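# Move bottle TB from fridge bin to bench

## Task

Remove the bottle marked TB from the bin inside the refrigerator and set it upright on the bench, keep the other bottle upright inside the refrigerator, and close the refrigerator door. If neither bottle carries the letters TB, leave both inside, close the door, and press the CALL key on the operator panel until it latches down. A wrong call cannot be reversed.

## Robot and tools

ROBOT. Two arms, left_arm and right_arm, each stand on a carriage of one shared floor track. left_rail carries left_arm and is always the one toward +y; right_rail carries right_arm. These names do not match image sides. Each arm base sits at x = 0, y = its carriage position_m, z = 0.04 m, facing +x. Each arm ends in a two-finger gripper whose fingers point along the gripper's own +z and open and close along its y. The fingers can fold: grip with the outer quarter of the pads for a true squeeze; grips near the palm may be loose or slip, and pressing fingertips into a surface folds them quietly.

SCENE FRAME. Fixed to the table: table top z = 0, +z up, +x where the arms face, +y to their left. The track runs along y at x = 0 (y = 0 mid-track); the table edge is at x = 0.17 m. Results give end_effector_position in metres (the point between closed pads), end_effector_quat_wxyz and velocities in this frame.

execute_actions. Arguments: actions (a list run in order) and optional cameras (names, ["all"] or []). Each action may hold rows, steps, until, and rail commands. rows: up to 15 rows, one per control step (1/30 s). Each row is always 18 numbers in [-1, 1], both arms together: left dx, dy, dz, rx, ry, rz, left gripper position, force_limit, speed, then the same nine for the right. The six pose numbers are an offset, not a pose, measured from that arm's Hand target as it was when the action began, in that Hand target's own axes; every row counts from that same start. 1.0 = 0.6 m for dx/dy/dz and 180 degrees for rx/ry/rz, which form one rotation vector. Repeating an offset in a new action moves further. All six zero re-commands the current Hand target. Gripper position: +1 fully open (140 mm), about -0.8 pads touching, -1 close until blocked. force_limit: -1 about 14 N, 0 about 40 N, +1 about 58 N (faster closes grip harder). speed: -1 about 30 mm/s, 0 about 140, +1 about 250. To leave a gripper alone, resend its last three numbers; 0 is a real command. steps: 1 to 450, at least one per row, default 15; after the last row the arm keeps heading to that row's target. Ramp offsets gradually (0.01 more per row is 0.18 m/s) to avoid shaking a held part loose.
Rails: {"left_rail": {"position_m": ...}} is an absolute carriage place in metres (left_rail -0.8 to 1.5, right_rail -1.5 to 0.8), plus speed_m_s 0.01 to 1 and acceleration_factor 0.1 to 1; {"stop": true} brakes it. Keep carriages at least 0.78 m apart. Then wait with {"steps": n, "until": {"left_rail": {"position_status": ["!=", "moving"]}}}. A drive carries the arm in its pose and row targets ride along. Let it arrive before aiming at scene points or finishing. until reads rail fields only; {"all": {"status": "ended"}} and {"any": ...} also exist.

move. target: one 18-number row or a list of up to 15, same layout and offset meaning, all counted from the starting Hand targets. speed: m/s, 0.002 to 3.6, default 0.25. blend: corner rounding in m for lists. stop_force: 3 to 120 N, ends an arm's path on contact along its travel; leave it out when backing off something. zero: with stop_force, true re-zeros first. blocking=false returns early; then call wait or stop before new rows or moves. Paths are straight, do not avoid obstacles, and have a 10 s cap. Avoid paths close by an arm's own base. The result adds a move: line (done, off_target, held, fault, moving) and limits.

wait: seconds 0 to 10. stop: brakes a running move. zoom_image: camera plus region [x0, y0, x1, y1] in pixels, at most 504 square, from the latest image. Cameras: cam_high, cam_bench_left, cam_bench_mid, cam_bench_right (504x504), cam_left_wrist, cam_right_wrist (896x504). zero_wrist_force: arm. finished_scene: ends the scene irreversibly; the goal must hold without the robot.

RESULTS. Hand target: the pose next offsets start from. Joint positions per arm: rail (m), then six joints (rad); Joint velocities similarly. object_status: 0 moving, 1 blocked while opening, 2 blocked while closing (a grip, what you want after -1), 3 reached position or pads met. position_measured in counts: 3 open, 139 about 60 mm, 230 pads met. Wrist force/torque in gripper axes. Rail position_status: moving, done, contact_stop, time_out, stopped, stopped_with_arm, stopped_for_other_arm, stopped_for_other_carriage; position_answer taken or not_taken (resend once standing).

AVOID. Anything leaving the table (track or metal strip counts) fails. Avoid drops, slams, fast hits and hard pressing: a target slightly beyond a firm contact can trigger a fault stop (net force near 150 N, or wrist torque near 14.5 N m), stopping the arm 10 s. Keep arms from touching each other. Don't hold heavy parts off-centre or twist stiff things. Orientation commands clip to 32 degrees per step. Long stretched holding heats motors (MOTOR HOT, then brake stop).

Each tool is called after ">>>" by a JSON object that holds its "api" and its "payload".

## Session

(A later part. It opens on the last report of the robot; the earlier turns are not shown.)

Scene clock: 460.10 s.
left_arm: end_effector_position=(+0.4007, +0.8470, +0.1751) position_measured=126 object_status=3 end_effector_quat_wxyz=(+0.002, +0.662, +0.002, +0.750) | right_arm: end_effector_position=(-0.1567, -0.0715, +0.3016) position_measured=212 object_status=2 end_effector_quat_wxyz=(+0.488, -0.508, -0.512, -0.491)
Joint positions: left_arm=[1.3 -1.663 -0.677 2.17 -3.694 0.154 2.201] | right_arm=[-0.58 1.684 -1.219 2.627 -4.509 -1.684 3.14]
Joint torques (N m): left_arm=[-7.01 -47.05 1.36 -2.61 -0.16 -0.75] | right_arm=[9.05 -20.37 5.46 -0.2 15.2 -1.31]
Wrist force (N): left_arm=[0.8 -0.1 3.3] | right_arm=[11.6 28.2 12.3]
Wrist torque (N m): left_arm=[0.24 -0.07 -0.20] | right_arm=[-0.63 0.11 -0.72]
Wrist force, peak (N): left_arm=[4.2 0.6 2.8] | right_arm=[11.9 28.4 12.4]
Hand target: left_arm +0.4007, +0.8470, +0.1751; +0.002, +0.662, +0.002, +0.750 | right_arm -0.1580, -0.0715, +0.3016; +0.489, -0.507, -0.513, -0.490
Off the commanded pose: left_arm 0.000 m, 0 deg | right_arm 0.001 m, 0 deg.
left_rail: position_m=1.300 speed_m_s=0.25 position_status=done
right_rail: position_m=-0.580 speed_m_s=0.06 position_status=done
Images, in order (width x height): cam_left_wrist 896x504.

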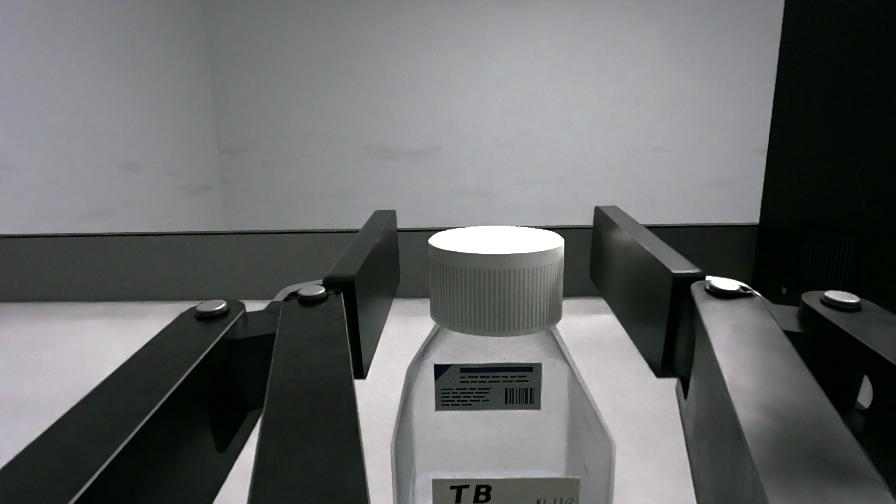

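>>> {"api": "move", "payload": {"target": [0.041,0,-0.331,0,0,0,0.03,0.9,-1,0,0,0,0,0,0,-1,0.9,-0.8], "speed": 0.12, "cameras": ["cam_bench_left","cam_right_wrist"]}}

Scene clock: 462.63 s.
left_arm: end_effector_position=(+0.3999, +0.8468, +0.1750) position_measured=126 object_status=3 end_effector_quat_wxyz=(+0.003, +0.662, +0.001, +0.750) | right_arm: end_effector_position=(-0.1567, -0.0715, +0.3016) position_measured=212 object_status=2 end_effector_quat_wxyz=(+0.488, -0.508, -0.512, -0.491)
Joint positions: left_arm=[1.3 -1.665 -0.675 2.169 -3.7 0.155 2.207] | right_arm=[-0.58 1.684 -1.219 2.627 -4.509 -1.684 3.14]
Joint torques (N m): left_arm=[14.78 -47.62 9.62 -0.58 -0.56 -2.43] | right_arm=[8.21 -20.94 5.4 -0.03 15 -1.27]
Wrist force (N): left_arm=[0.6 -0.2 3.6] | right_arm=[11.7 28.3 12.3]
Wrist torque (N m): left_arm=[0.22 -0.03 -0.21] | right_arm=[-0.63 0.08 -0.73]
Wrist force, peak (N): left_arm=[0.8 -0.3 4.6] | right_arm=[11.9 28.5 12.2]
Hand target: left_arm +0.4000, +0.8469, +0.1750; +0.003, +0.662, +0.001, +0.750 (not the last commanded pose) | right_arm -0.1580, -0.0715, +0.3016; +0.489, -0.507, -0.513, -0.490
Off the commanded pose: left_arm 0.199 m, 0 deg | right_arm 0.001 m, 0 deg.
left_rail: position_m=1.300 speed_m_s=0.25 position_status=done
right_rail: position_m=-0.580 speed_m_s=0.06 position_status=done
move: held (left_arm; a check stopped the path); limits=held
pose unreachable (left arm): on one or more control steps of this call, first in action 0 (counted from 0), this arm could not follow its commanded pose, so it was not sent that pose on those steps. It may still have moved: this result reports where it is.
cause: moving toward the commanded pose would bring a part of the arm (just beyond joint 5 (wrist 1)) too close to the robot's own body.
Images, in order (width x height): cam_bench_left 504x504, cam_right_wrist 896x504.

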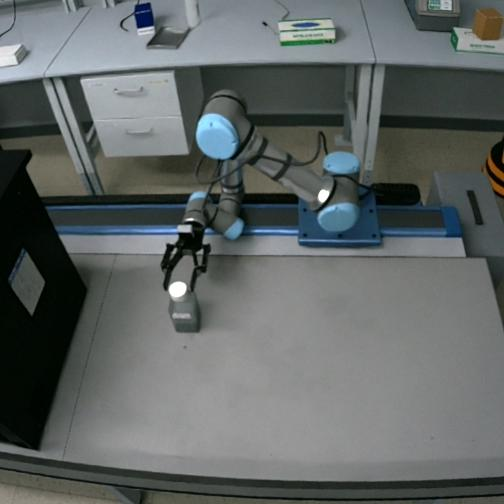

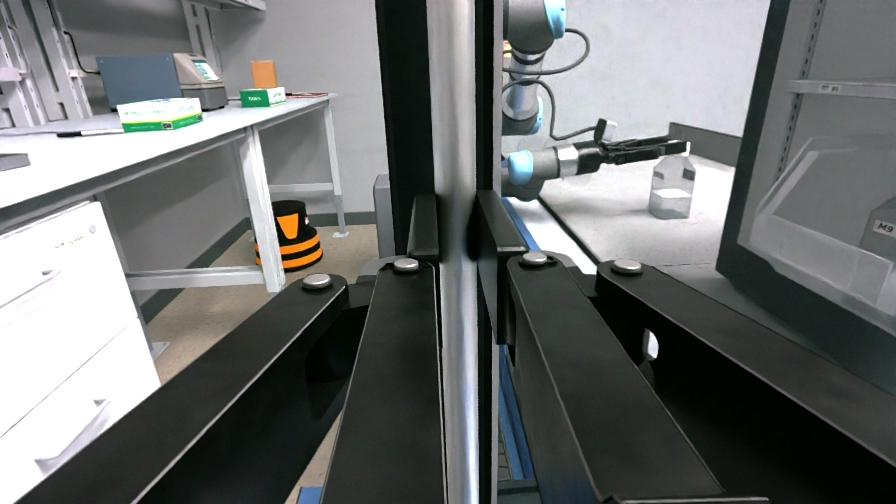

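>>> {"api": "move", "payload": {"target": [[0.199,0,0.024,0,0,0,0.03,0.9,-1,0,0,0,0,0,0,-1,0.9,-0.8],[0.219,0,-0.14,0,0,0,0.03,0.9,-1,0,0,0,0,0,0,-1,0.9,-0.8]], "speed": 0.12, "cameras": ["cam_bench_left"]}}

Scene clock: 468.53 s.
left_arm: end_effector_position=(+0.3003, +0.8477, +0.2949) position_measured=126 object_status=3 end_effector_quat_wxyz=(+0.003, +0.662, +0.001, +0.750) | right_arm: end_effector_position=(-0.1567, -0.0715, +0.3016) position_measured=212 object_status=2 end_effector_quat_wxyz=(+0.488, -0.508, -0.512, -0.491)
Joint positions: left_arm=[1.3 -1.889 -0.895 2.132 -3.995 0.339 2.773] | right_arm=[-0.58 1.684 -1.219 2.627 -4.509 -1.684 3.14]
Joint torques (N m): left_arm=[-9.86 -45.29 -20.35 -2.33 3.66 2.9] | right_arm=[7.91 -19.63 5.62 -0.03 15.12 -1.42]
Wrist force (N): left_arm=[0.5 -0.3 3.7] | right_arm=[11.8 28.1 12.3]
Wrist torque (N m): left_arm=[0.16 -0.01 -0.23] | right_arm=[-0.66 0.07 -0.73]
Wrist force, peak (N): left_arm=[0.6 -0.2 4.6] | right_arm=[12.0 28.4 12.5]
Hand target: left_arm +0.3003, +0.8477, +0.2949; +0.003, +0.662, +0.001, +0.750 | right_arm -0.1580, -0.0715, +0.3016; +0.489, -0.507, -0.513, -0.490
Off the commanded pose: left_arm 0.000 m, 0 deg | right_arm 0.001 m, 0 deg.
left_rail: position_m=1.300 speed_m_s=0.25 position_status=done
right_rail: position_m=-0.580 speed_m_s=0.06 position_status=done
move: done
Images, in order (width x height): cam_bench_left 504x504.

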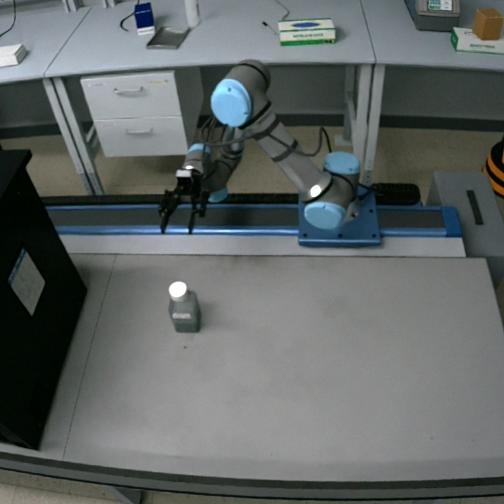

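>>> {"api": "execute_actions", "payload": {"actions": [{"right_rail":{"position_m":-0.43},"rows":[[0,0,0,0,0,0,0.03,0.9,-1,0,-0.0057,0,-0.02,0,0,-1,0.9,-0.8]],"steps":15},{"rows":[[0,0,0,0,0,0,0.03,0.9,-1,0,-0.0023,0,-0.0205,0,0,-1,0.9,-0.8]],"steps":15},{"rows":[[0,0,0,0,0,0,0.03,0.9,-1,0,0.0005,0,-0.02,0,0,-1,0.9,-0.8]],"steps":15},{"rows":[[0,0,0,0,0,0,0.03,0.9,-1,0,0.0038,0.0007,-0.02,0,0,-1,0.9,-0.8]],"steps":15},{"rows":[[0,0,0,0,0,0,0.03,0.9,-1,0,0.0069,0.0018,-0.0205,0,0,-1,0.9,-0.8]],"steps":20}]}}

Scene clock: 487.30 s.
left_arm: end_effector_position=(+0.3003, +0.8477, +0.2949) position_measured=126 object_status=3 end_effector_quat_wxyz=(+0.003, +0.662, +0.001, +0.750) | right_arm: end_effector_position=(-0.1561, -0.0627, +0.3011) position_measured=212 object_status=2 end_effector_quat_wxyz=(+0.486, -0.511, -0.509, -0.494)
Joint positions: left_arm=[1.3 -1.889 -0.895 2.131 -3.995 0.34 2.773] | right_arm=[-0.573 1.695 -1.216 2.619 -4.503 -1.705 3.141]
Joint torques (N m): left_arm=[-10.15 -44.57 -19.73 -1.97 3.38 2.88] | right_arm=[10.24 -23.45 0.81 -2.52 -1.07 -0.24]
Wrist force (N): left_arm=[0.4 -0.2 3.6] | right_arm=[11.6 5.0 8.5]
Wrist torque (N m): left_arm=[0.17 0.02 -0.23] | right_arm=[-0.06 0.06 -0.66]
Wrist force, peak (N): left_arm=[0.4 0.0 4.1] | right_arm=[12.7 53.1 19.0]
Hand target: left_arm +0.3003, +0.8477, +0.2949; +0.003, +0.662, +0.001, +0.750 | right_arm -0.1561, -0.0627, +0.3011; +0.486, -0.511, -0.509, -0.494 (not the last commanded pose)
Tool commands: left_gripper/position=+0.03 left_gripper/force_limit=+0.9 left_gripper/speed=-1.0 right_gripper/position=-1.0 right_gripper/force_limit=+0.898039 right_gripper/speed=-0.796078
Off the commanded pose: left_arm 0.000 m, 0 deg.
TORQUE FAULT: the external load on joint 6 (wrist 2) of the right arm reached its load limit, and that arm stopped for 10 seconds. A torque fault puts only its own arm into a fault stop. That arm's remaining commands of this call were not run. Before the stop ended, the hold on joint 6 (wrist 2) of that arm was turned back by 0.7 degrees, the way its load pushed it. That arm's target is now where it stood when the stop ended, not its last command. That arm keeps its grip as last carried out and accepts commands again: back off and push less far. That arm stops again whenever a joint's load reaches its limit.
left_rail: position_m=1.300 speed_m_s=0.25 position_status=done
right_rail: position_m=-0.573 speed_m_s=0.06 position_status=stopped_with_arm position_answer=taken

>>> {"api": "execute_actions", "payload": {"actions": [{"right_rail":{"position_m":-0.513,"speed_m_s":0.03},"rows":[[0,0,0,0,0,0,0.03,0.9,-1,0,-0.0034,0,-0.0104,0,0,-1,0.9,-0.8]],"steps":15},{"rows":[[0,0,0,0,0,0,0.03,0.9,-1,0,-0.0034,0,-0.0104,0,0,-1,0.9,-0.8]],"steps":15},{"rows":[[0,0,0,0,0,0,0.03,0.9,-1,0,-0.0018,0,-0.0104,0,0,-1,0.9,-0.8]],"steps":15},{"rows":[[0,0,0,0,0,0,0.03,0.9,-1,0,-0.0018,0,-0.0104,0,0,-1,0.9,-0.8]],"steps":20}]}}

Scene clock: 498.57 s.
left_arm: end_effector_position=(+0.3003, +0.8477, +0.2949) position_measured=126 object_status=3 end_effector_quat_wxyz=(+0.003, +0.662, +0.001, +0.750) | right_arm: end_effector_position=(-0.1624, -0.0026, +0.3011) position_measured=212 object_status=2 end_effector_quat_wxyz=(-0.451, +0.542, +0.476, +0.526)
Joint positions: left_arm=[1.3 -1.889 -0.895 2.131 -3.995 0.34 2.773] | right_arm=[-0.513 1.885 -1.181 2.519 -4.436 -2.025 3.15]
Joint torques (N m): left_arm=[-9.86 -43.34 -18.43 -1.58 3.28 2.56] | right_arm=[6.99 -13.8 -13.61 2.25 -2.29 1.57]
Wrist force (N): left_arm=[0.6 -0.1 3.6] | right_arm=[8.5 -0.9 7.4]
Wrist torque (N m): left_arm=[0.20 -0.03 -0.22] | right_arm=[-0.01 0.10 -0.14]
Wrist force, peak (N): left_arm=[0.6 -0.1 4.0] | right_arm=[10.4 22.3 12.5]
Hand target: left_arm +0.3003, +0.8477, +0.2949; +0.003, +0.662, +0.001, +0.750 | right_arm -0.1624, -0.0026, +0.3011; -0.451, +0.542, +0.476, +0.526
Off the commanded pose: left_arm 0.000 m, 0 deg | right_arm 0.000 m, 0 deg.
left_rail: position_m=1.300 speed_m_s=0.25 position_status=done
right_rail: position_m=-0.513 speed_m_s=0.03 position_status=done

>>> {"api": "execute_actions", "payload": {"actions": [{"right_rail":{"position_m":-0.243,"speed_m_s":0.05},"rows":[[0,0,0,0,0,0,0.03,0.9,-1,0,-0.0003,0,-0.0206,0,0,-1,0.9,-0.8]],"steps":18},{"rows":[[0,0,0,0,0,0,0.03,0.9,-1,0,0.0028,0.0006,-0.0206,0,0,-1,0.9,-0.8]],"steps":18},{"rows":[[0,0,0,0,0,0,0.03,0.9,-1,0,0.0059,0.0018,-0.0208,0,0,-1,0.9,-0.8]],"steps":18},{"rows":[[0,0,0,0,0,0,0.03,0.9,-1,0,0.0089,0.0033,-0.021,0,0,-1,0.9,-0.8]],"steps":18},{"rows":[[0,0,0,0,0,0,0.03,0.9,-1,0,0.0118,0.0053,-0.0213,0,0,-1,0.9,-0.8]],"steps":18},{"rows":[[0,0,0,0,0,0,0.03,0.9,-1,0,0.0148,0.008,-0.0217,0,0,-1,0.9,-0.8]],"steps":18},{"rows":[[0,0,0,0,0,0,0.03,0.9,-1,0,0.0173,0.0109,-0.0223,0,0,-1,0.9,-0.8]],"steps":18},{"rows":[[0,0,0,0,0,0,0.03,0.9,-1,0,0.0202,0.0148,-0.0231,0,0,-1,0.9,-0.8]],"steps":18},{"rows":[[0,0,0,0,0,0,0.03,0.9,-1,0,0.0227,0.0194,-0.024,0,0,-1,0.9,-0.8]],"steps":25}]}}

Scene clock: 510.73 s.
left_arm: end_effector_position=(+0.3003, +0.8477, +0.2949) position_measured=126 object_status=3 end_effector_quat_wxyz=(+0.003, +0.662, +0.001, +0.750) | right_arm: end_effector_position=(-0.0884, +0.2693, +0.3014) position_measured=212 object_status=2 end_effector_quat_wxyz=(-0.266, +0.653, +0.295, +0.645)
Joint positions: left_arm=[1.3 -1.889 -0.895 2.131 -3.995 0.34 2.773] | right_arm=[-0.243 2.056 -1.026 2.162 -4.198 -2.81 3.185]
Joint torques (N m): left_arm=[-8.47 -43.48 -19.62 -1.62 3.06 2.65] | right_arm=[1.51 -21.85 -13.79 4.34 2.54 1.19]
Wrist force (N): left_arm=[0.5 0.0 3.4] | right_arm=[17.6 -1.0 7.2]
Wrist torque (N m): left_arm=[0.22 -0.01 -0.23] | right_arm=[0.00 -0.01 0.21]
Wrist force, peak (N): left_arm=[0.3 0.1 4.0] | right_arm=[40.0 -38.6 3.5]
Hand target: left_arm +0.3003, +0.8477, +0.2949; +0.003, +0.662, +0.001, +0.750 | right_arm -0.0884, +0.2693, +0.3014; -0.266, +0.653, +0.295, +0.645
Off the commanded pose: left_arm 0.000 m, 0 deg | right_arm 0.000 m, 0 deg.
left_rail: position_m=1.300 speed_m_s=0.25 position_status=done
right_rail: position_m=-0.243 speed_m_s=0.05 position_status=done

>>> {"api": "move", "payload": {"target": [[0,0,0,0,0,0,0.03,0.9,-1,0,-0.0109,0.1503,-0.0622,0,0,-1,0.9,-0.8],[0,0,0,0,0,0,0.03,0.9,-1,0,0.0103,0.3105,-0.1289,0,0,-1,0.9,-0.8],[0,0,0,0,0,0,0.03,0.9,-1,0,0.0641,0.4625,-0.1956,0,0,-1,0.9,-0.8],[0,0,0,0,0,0,0.03,0.9,-1,0,0.1171,0.5564,-0.24,0,0,-1,0.9,-0.8]], "speed": 0.06, "blend": 0.02, "cameras": ["cam_right_wrist"]}}

Scene clock: 524.37 s.
left_arm: end_effector_position=(+0.3003, +0.8477, +0.2949) position_measured=126 object_status=3 end_effector_quat_wxyz=(+0.003, +0.662, +0.001, +0.750) | right_arm: end_effector_position=(+0.1914, +0.4643, +0.2950) position_measured=212 object_status=2 end_effector_quat_wxyz=(-0.008, +0.705, +0.037, +0.708)
Joint positions: left_arm=[1.3 -1.889 -0.895 2.131 -3.995 0.34 2.773] | right_arm=[-0.243 1.55 -0.532 1.139 -3.781 -3.058 3.068]
Joint torques (N m): left_arm=[-10.22 -43.16 -18.31 -1.4 2.72 2.87] | right_arm=[-8.98 -4.14 -4.11 -1.06 -2.19 -3.95]
Wrist force (N): left_arm=[0.5 0.1 3.8] | right_arm=[67.3 3.9 8.2]
Wrist torque (N m): left_arm=[0.24 -0.02 -0.23] | right_arm=[0.22 1.36 0.51]
Wrist force, peak (N): left_arm=[0.0 -0.3 4.0] | right_arm=[73.2 -2.6 6.8]
Hand target: left_arm +0.3003, +0.8477, +0.2949; +0.003, +0.662, +0.001, +0.750 | right_arm +0.1914, +0.4643, +0.2950; -0.007, +0.705, +0.037, +0.708
Off the commanded pose: left_arm 0.000 m, 0 deg | right_arm 0.000 m, 0 deg.
left_rail: position_m=1.300 speed_m_s=0.25 position_status=done
right_rail: position_m=-0.243 speed_m_s=0.05 position_status=done
move: done
Images, in order (width x height): cam_right_wrist 896x504.

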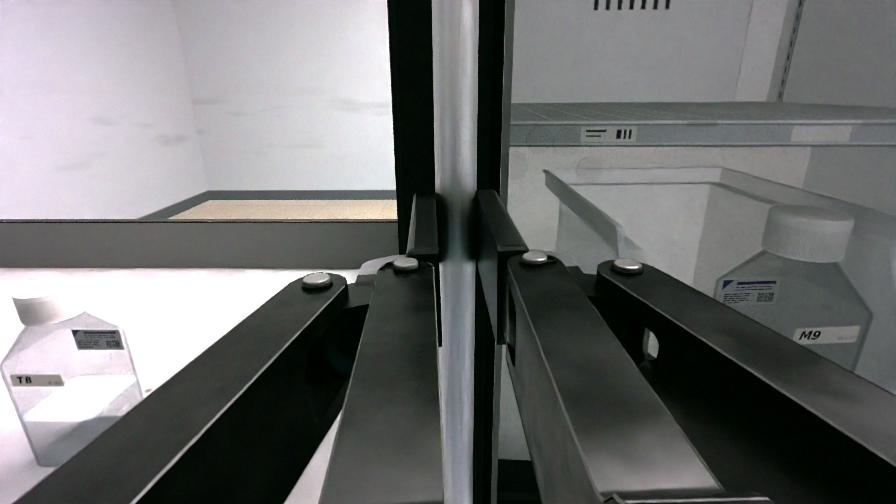

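>>> {"api": "move", "payload": {"target": [0,0,0,0,0,0,0.03,0.9,-1,0.008,0,0,0,0,0,-1,0.9,-0.8], "speed": 0.02}}

>>> {"api": "move", "payload": {"target": [0,0,0,0,0,0,0.03,0.9,-1,0.001,-0.0105,0.056,-0.018,0,0,-1,0.9,-0.8], "speed": 0.02, "stop_force": 40, "cameras": ["cam_right_wrist","cam_high"]}}

Scene clock: 528.37 s.
left_arm: end_effector_position=(+0.3003, +0.8477, +0.2949) position_measured=126 object_status=3 end_effector_quat_wxyz=(+0.003, +0.662, +0.001, +0.750) | right_arm: end_effector_position=(+0.1914, +0.4645, +0.2992) position_measured=212 object_status=2 end_effector_quat_wxyz=(-0.007, +0.705, +0.037, +0.708) end_effector_velocity=(+0.000, +0.000, +0.005) end_effector_angular_velocity=(+0.008, +0.000, +0.000)
Joint positions: left_arm=[1.3 -1.889 -0.895 2.131 -3.995 0.34 2.773] | right_arm=[-0.243 1.55 -0.536 1.136 -3.778 -3.058 3.062]
Joint velocities: left_arm=[within noise] | right_arm=[0 0 -0.005 -0.004 -0.002 -0.001 -0.003]
Joint torques (N m): left_arm=[-9.97 -42.56 -20.46 -1.46 2.78 2.78] | right_arm=[-1.21 -97.9 -45.38 2.42 -1.88 -4.69]
Wrist force (N): left_arm=[0.4 -0.2 3.6] | right_arm=[-52.0 -4.0 8.3]
Wrist torque (N m): left_arm=[0.17 0.01 -0.23] | right_arm=[0.33 -1.14 0.80]
Wrist force, peak (N): left_arm=[0.6 -0.2 4.0] | right_arm=[67.5 4.0 8.0]
Hand target: left_arm +0.3003, +0.8477, +0.2949; +0.003, +0.662, +0.001, +0.750 | right_arm +0.1914, +0.4645, +0.2998; -0.007, +0.705, +0.037, +0.708
Off the commanded pose: left_arm 0.000 m, 0 deg | right_arm 0.001 m, 0 deg.
left_rail: position_m=1.300 speed_m_s=0.25 position_status=done
right_rail: position_m=-0.243 speed_m_s=0.05 position_status=done
move: done

Scene clock: 531.30 s.
left_arm: end_effector_position=(+0.3003, +0.8477, +0.2949) position_measured=126 object_status=3 end_effector_quat_wxyz=(+0.003, +0.662, +0.001, +0.750) | right_arm: end_effector_position=(+0.2231, +0.4726, +0.3004) position_measured=212 object_status=2 end_effector_quat_wxyz=(+0.011, +0.705, +0.017, +0.709)
Joint positions: left_arm=[1.3 -1.889 -0.895 2.131 -3.995 0.34 2.773] | right_arm=[-0.243 1.507 -0.485 1.024 -3.748 -3.069 3.033]
Joint torques (N m): left_arm=[-9.95 -42.3 -18.86 -0.97 2.62 2.55] | right_arm=[-14.94 -84.23 -21.87 2.8 4.4 1.26]
Wrist force (N): left_arm=[0.4 0.2 3.5] | right_arm=[-31.5 -0.6 -21.8]
Wrist torque (N m): left_arm=[0.27 0.03 -0.23] | right_arm=[0.21 -0.14 0.46]
Wrist force, peak (N): left_arm=[0.3 -0.3 4.0] | right_arm=[-66.4 -4.2 7.7]
Hand target: left_arm +0.3003, +0.8477, +0.2949; +0.003, +0.662, +0.001, +0.750 | right_arm +0.2231, +0.4726, +0.3004; +0.011, +0.705, +0.017, +0.709 (not the last commanded pose)
Off the commanded pose: left_arm 0.000 m, 0 deg | right_arm 0.002 m, 0 deg.
left_rail: position_m=1.300 speed_m_s=0.25 position_status=done
right_rail: position_m=-0.243 speed_m_s=0.05 position_status=done
move: contact (right_arm)
Images, in order (width x height): cam_high 504x504, cam_right_wrist 896x504.

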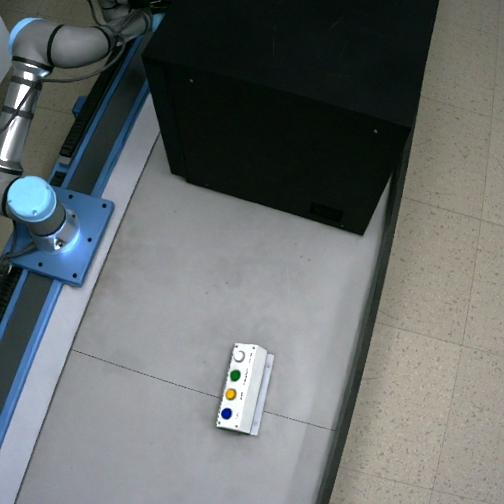

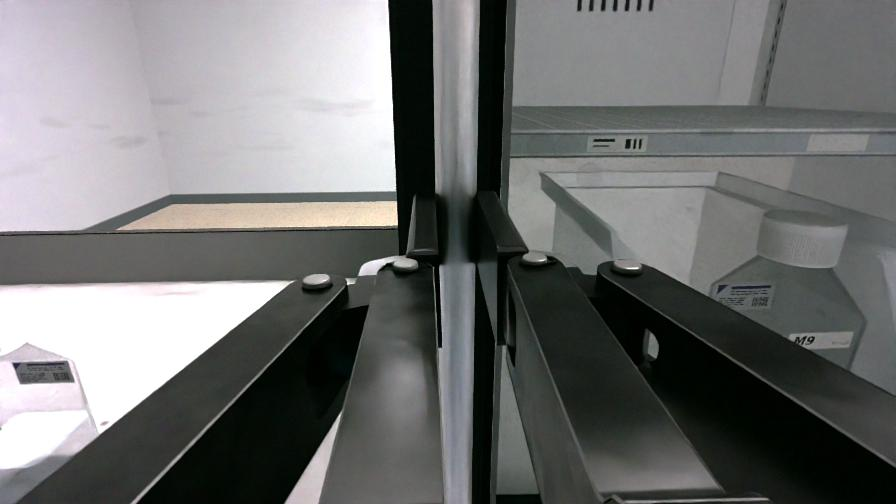

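>>> {"api": "execute_actions", "payload": {"actions": [{"rows":[[0,0,0,0,0,0,0.03,0.9,-1,-0.004,0,0,0,0,0,-1,0.9,-0.8]],"steps":15},{"rows":[[0,0,0,0,0,0,0.03,0.9,-1,0,0,0,0,0,0,-0.2,0.9,-1]],"steps":50}]}}

>>> {"api": "move", "payload": {"target": [0,0,0,0,0,0,0.03,0.9,-1,0,0,-0.2,0,0,0,-0.2,0.9,-1], "speed": 0.12, "cameras": ["cam_right_wrist","cam_high","cam_bench_mid","cam_bench_left"]}}

Scene clock: 536.57 s.
left_arm: end_effector_position=(+0.3003, +0.8477, +0.2949) position_measured=126 object_status=3 end_effector_quat_wxyz=(+0.003, +0.662, +0.001, +0.750) | right_arm: end_effector_position=(+0.2231, +0.4725, +0.2980) position_measured=154 object_status=3 end_effector_quat_wxyz=(+0.011, +0.705, +0.017, +0.709)
Joint positions: left_arm=[1.3 -1.889 -0.895 2.131 -3.995 0.34 2.773] | right_arm=[-0.243 1.507 -0.482 1.024 -3.752 -3.069 3.033]
Joint torques (N m): left_arm=[-9.65 -41.88 -19.71 -1.05 2.72 2.62] | right_arm=[5.27 -64.66 -27.18 -2.34 -2.11 -2.66]
Wrist force (N): left_arm=[0.7 0.2 3.8] | right_arm=[-0.7 -0.6 9.3]
Wrist torque (N m): left_arm=[0.26 -0.04 -0.23] | right_arm=[0.28 0.59 -0.43]
Wrist force, peak (N): left_arm=[0.6 0.0 4.0] | right_arm=[41.8 2.0 -25.2]
Hand target: left_arm +0.3003, +0.8477, +0.2949; +0.003, +0.662, +0.001, +0.750 | right_arm +0.2231, +0.4725, +0.2980; +0.011, +0.705, +0.017, +0.709
Off the commanded pose: left_arm 0.000 m, 0 deg | right_arm 0.000 m, 0 deg.
left_rail: position_m=1.300 speed_m_s=0.25 position_status=done
right_rail: position_m=-0.243 speed_m_s=0.05 position_status=done

Scene clock: 538.53 s.
left_arm: end_effector_position=(+0.3003, +0.8477, +0.2949) position_measured=126 object_status=3 end_effector_quat_wxyz=(+0.003, +0.662, +0.001, +0.750) | right_arm: end_effector_position=(+0.1031, +0.4715, +0.2974) position_measured=154 object_status=3 end_effector_quat_wxyz=(+0.011, +0.706, +0.018, +0.708)
Joint positions: left_arm=[1.3 -1.889 -0.895 2.131 -3.995 0.34 2.773] | right_arm=[-0.243 1.674 -0.45 0.958 -3.609 -3.237 3.141]
Joint torques (N m): left_arm=[-10.09 -42.12 -18.7 -1.19 2.82 2.85] | right_arm=[6.43 -65.95 -10.83 2.79 -2.43 2.41]
Wrist force (N): left_arm=[0.7 -0.1 3.7] | right_arm=[-0.8 -0.5 9.7]
Wrist torque (N m): left_arm=[0.19 -0.04 -0.23] | right_arm=[0.29 0.63 -0.59]
Wrist force, peak (N): left_arm=[0.5 -0.2 3.9] | right_arm=[-0.6 -0.4 10.2]
Hand target: left_arm +0.3003, +0.8477, +0.2949; +0.003, +0.662, +0.001, +0.750 | right_arm +0.1031, +0.4715, +0.2974; +0.011, +0.705, +0.017, +0.709
Off the commanded pose: left_arm 0.000 m, 0 deg | right_arm 0.000 m, 0 deg.
left_rail: position_m=1.300 speed_m_s=0.25 position_status=done
right_rail: position_m=-0.243 speed_m_s=0.05 position_status=done
move: done
Images, in order (width x height): cam_high 504x504, cam_bench_left 504x504, cam_bench_mid 504x504, cam_right_wrist 896x504.

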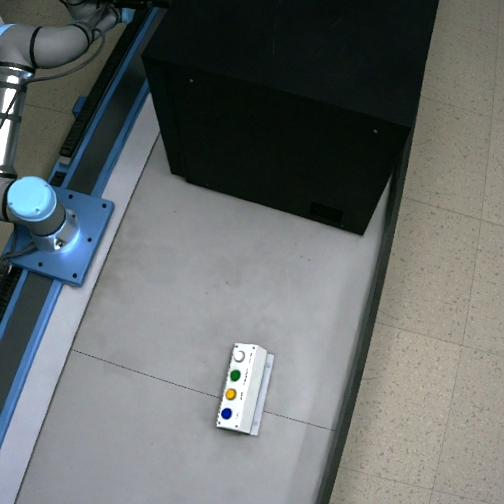

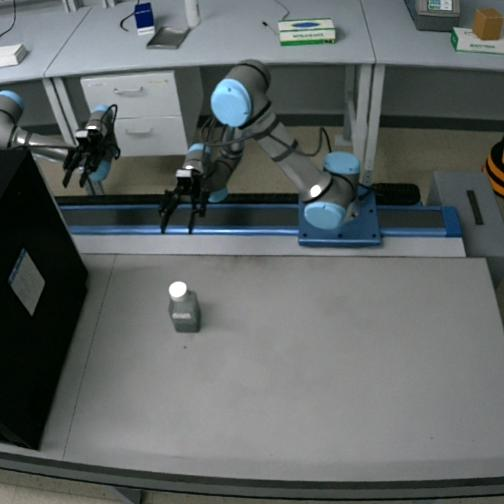

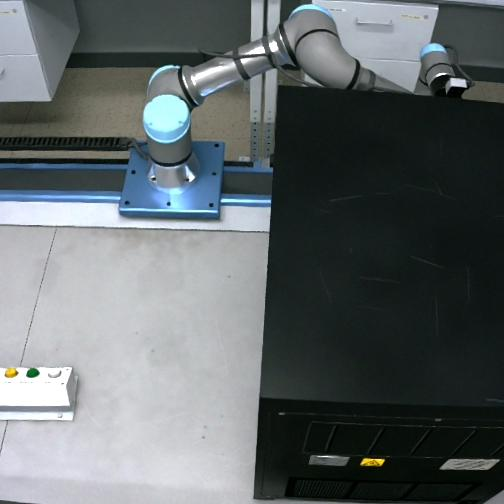

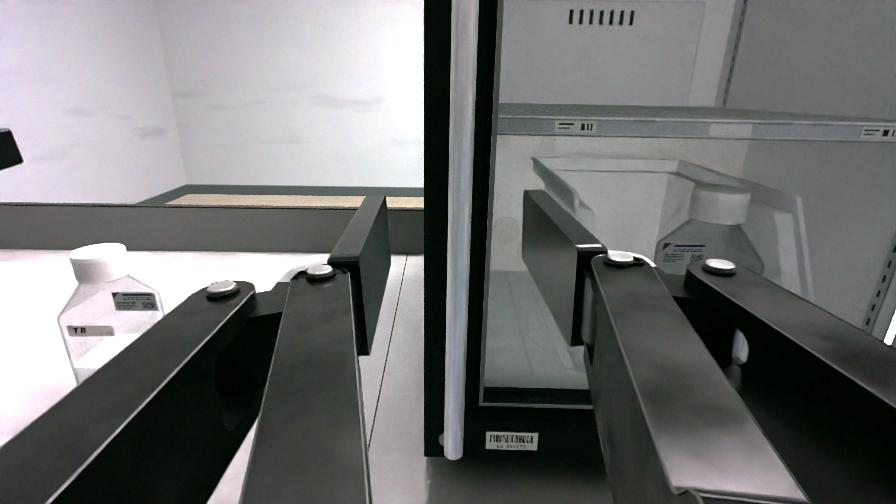

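>>> {"api": "finished_scene", "payload": {}}

The scene is finished: the task was done.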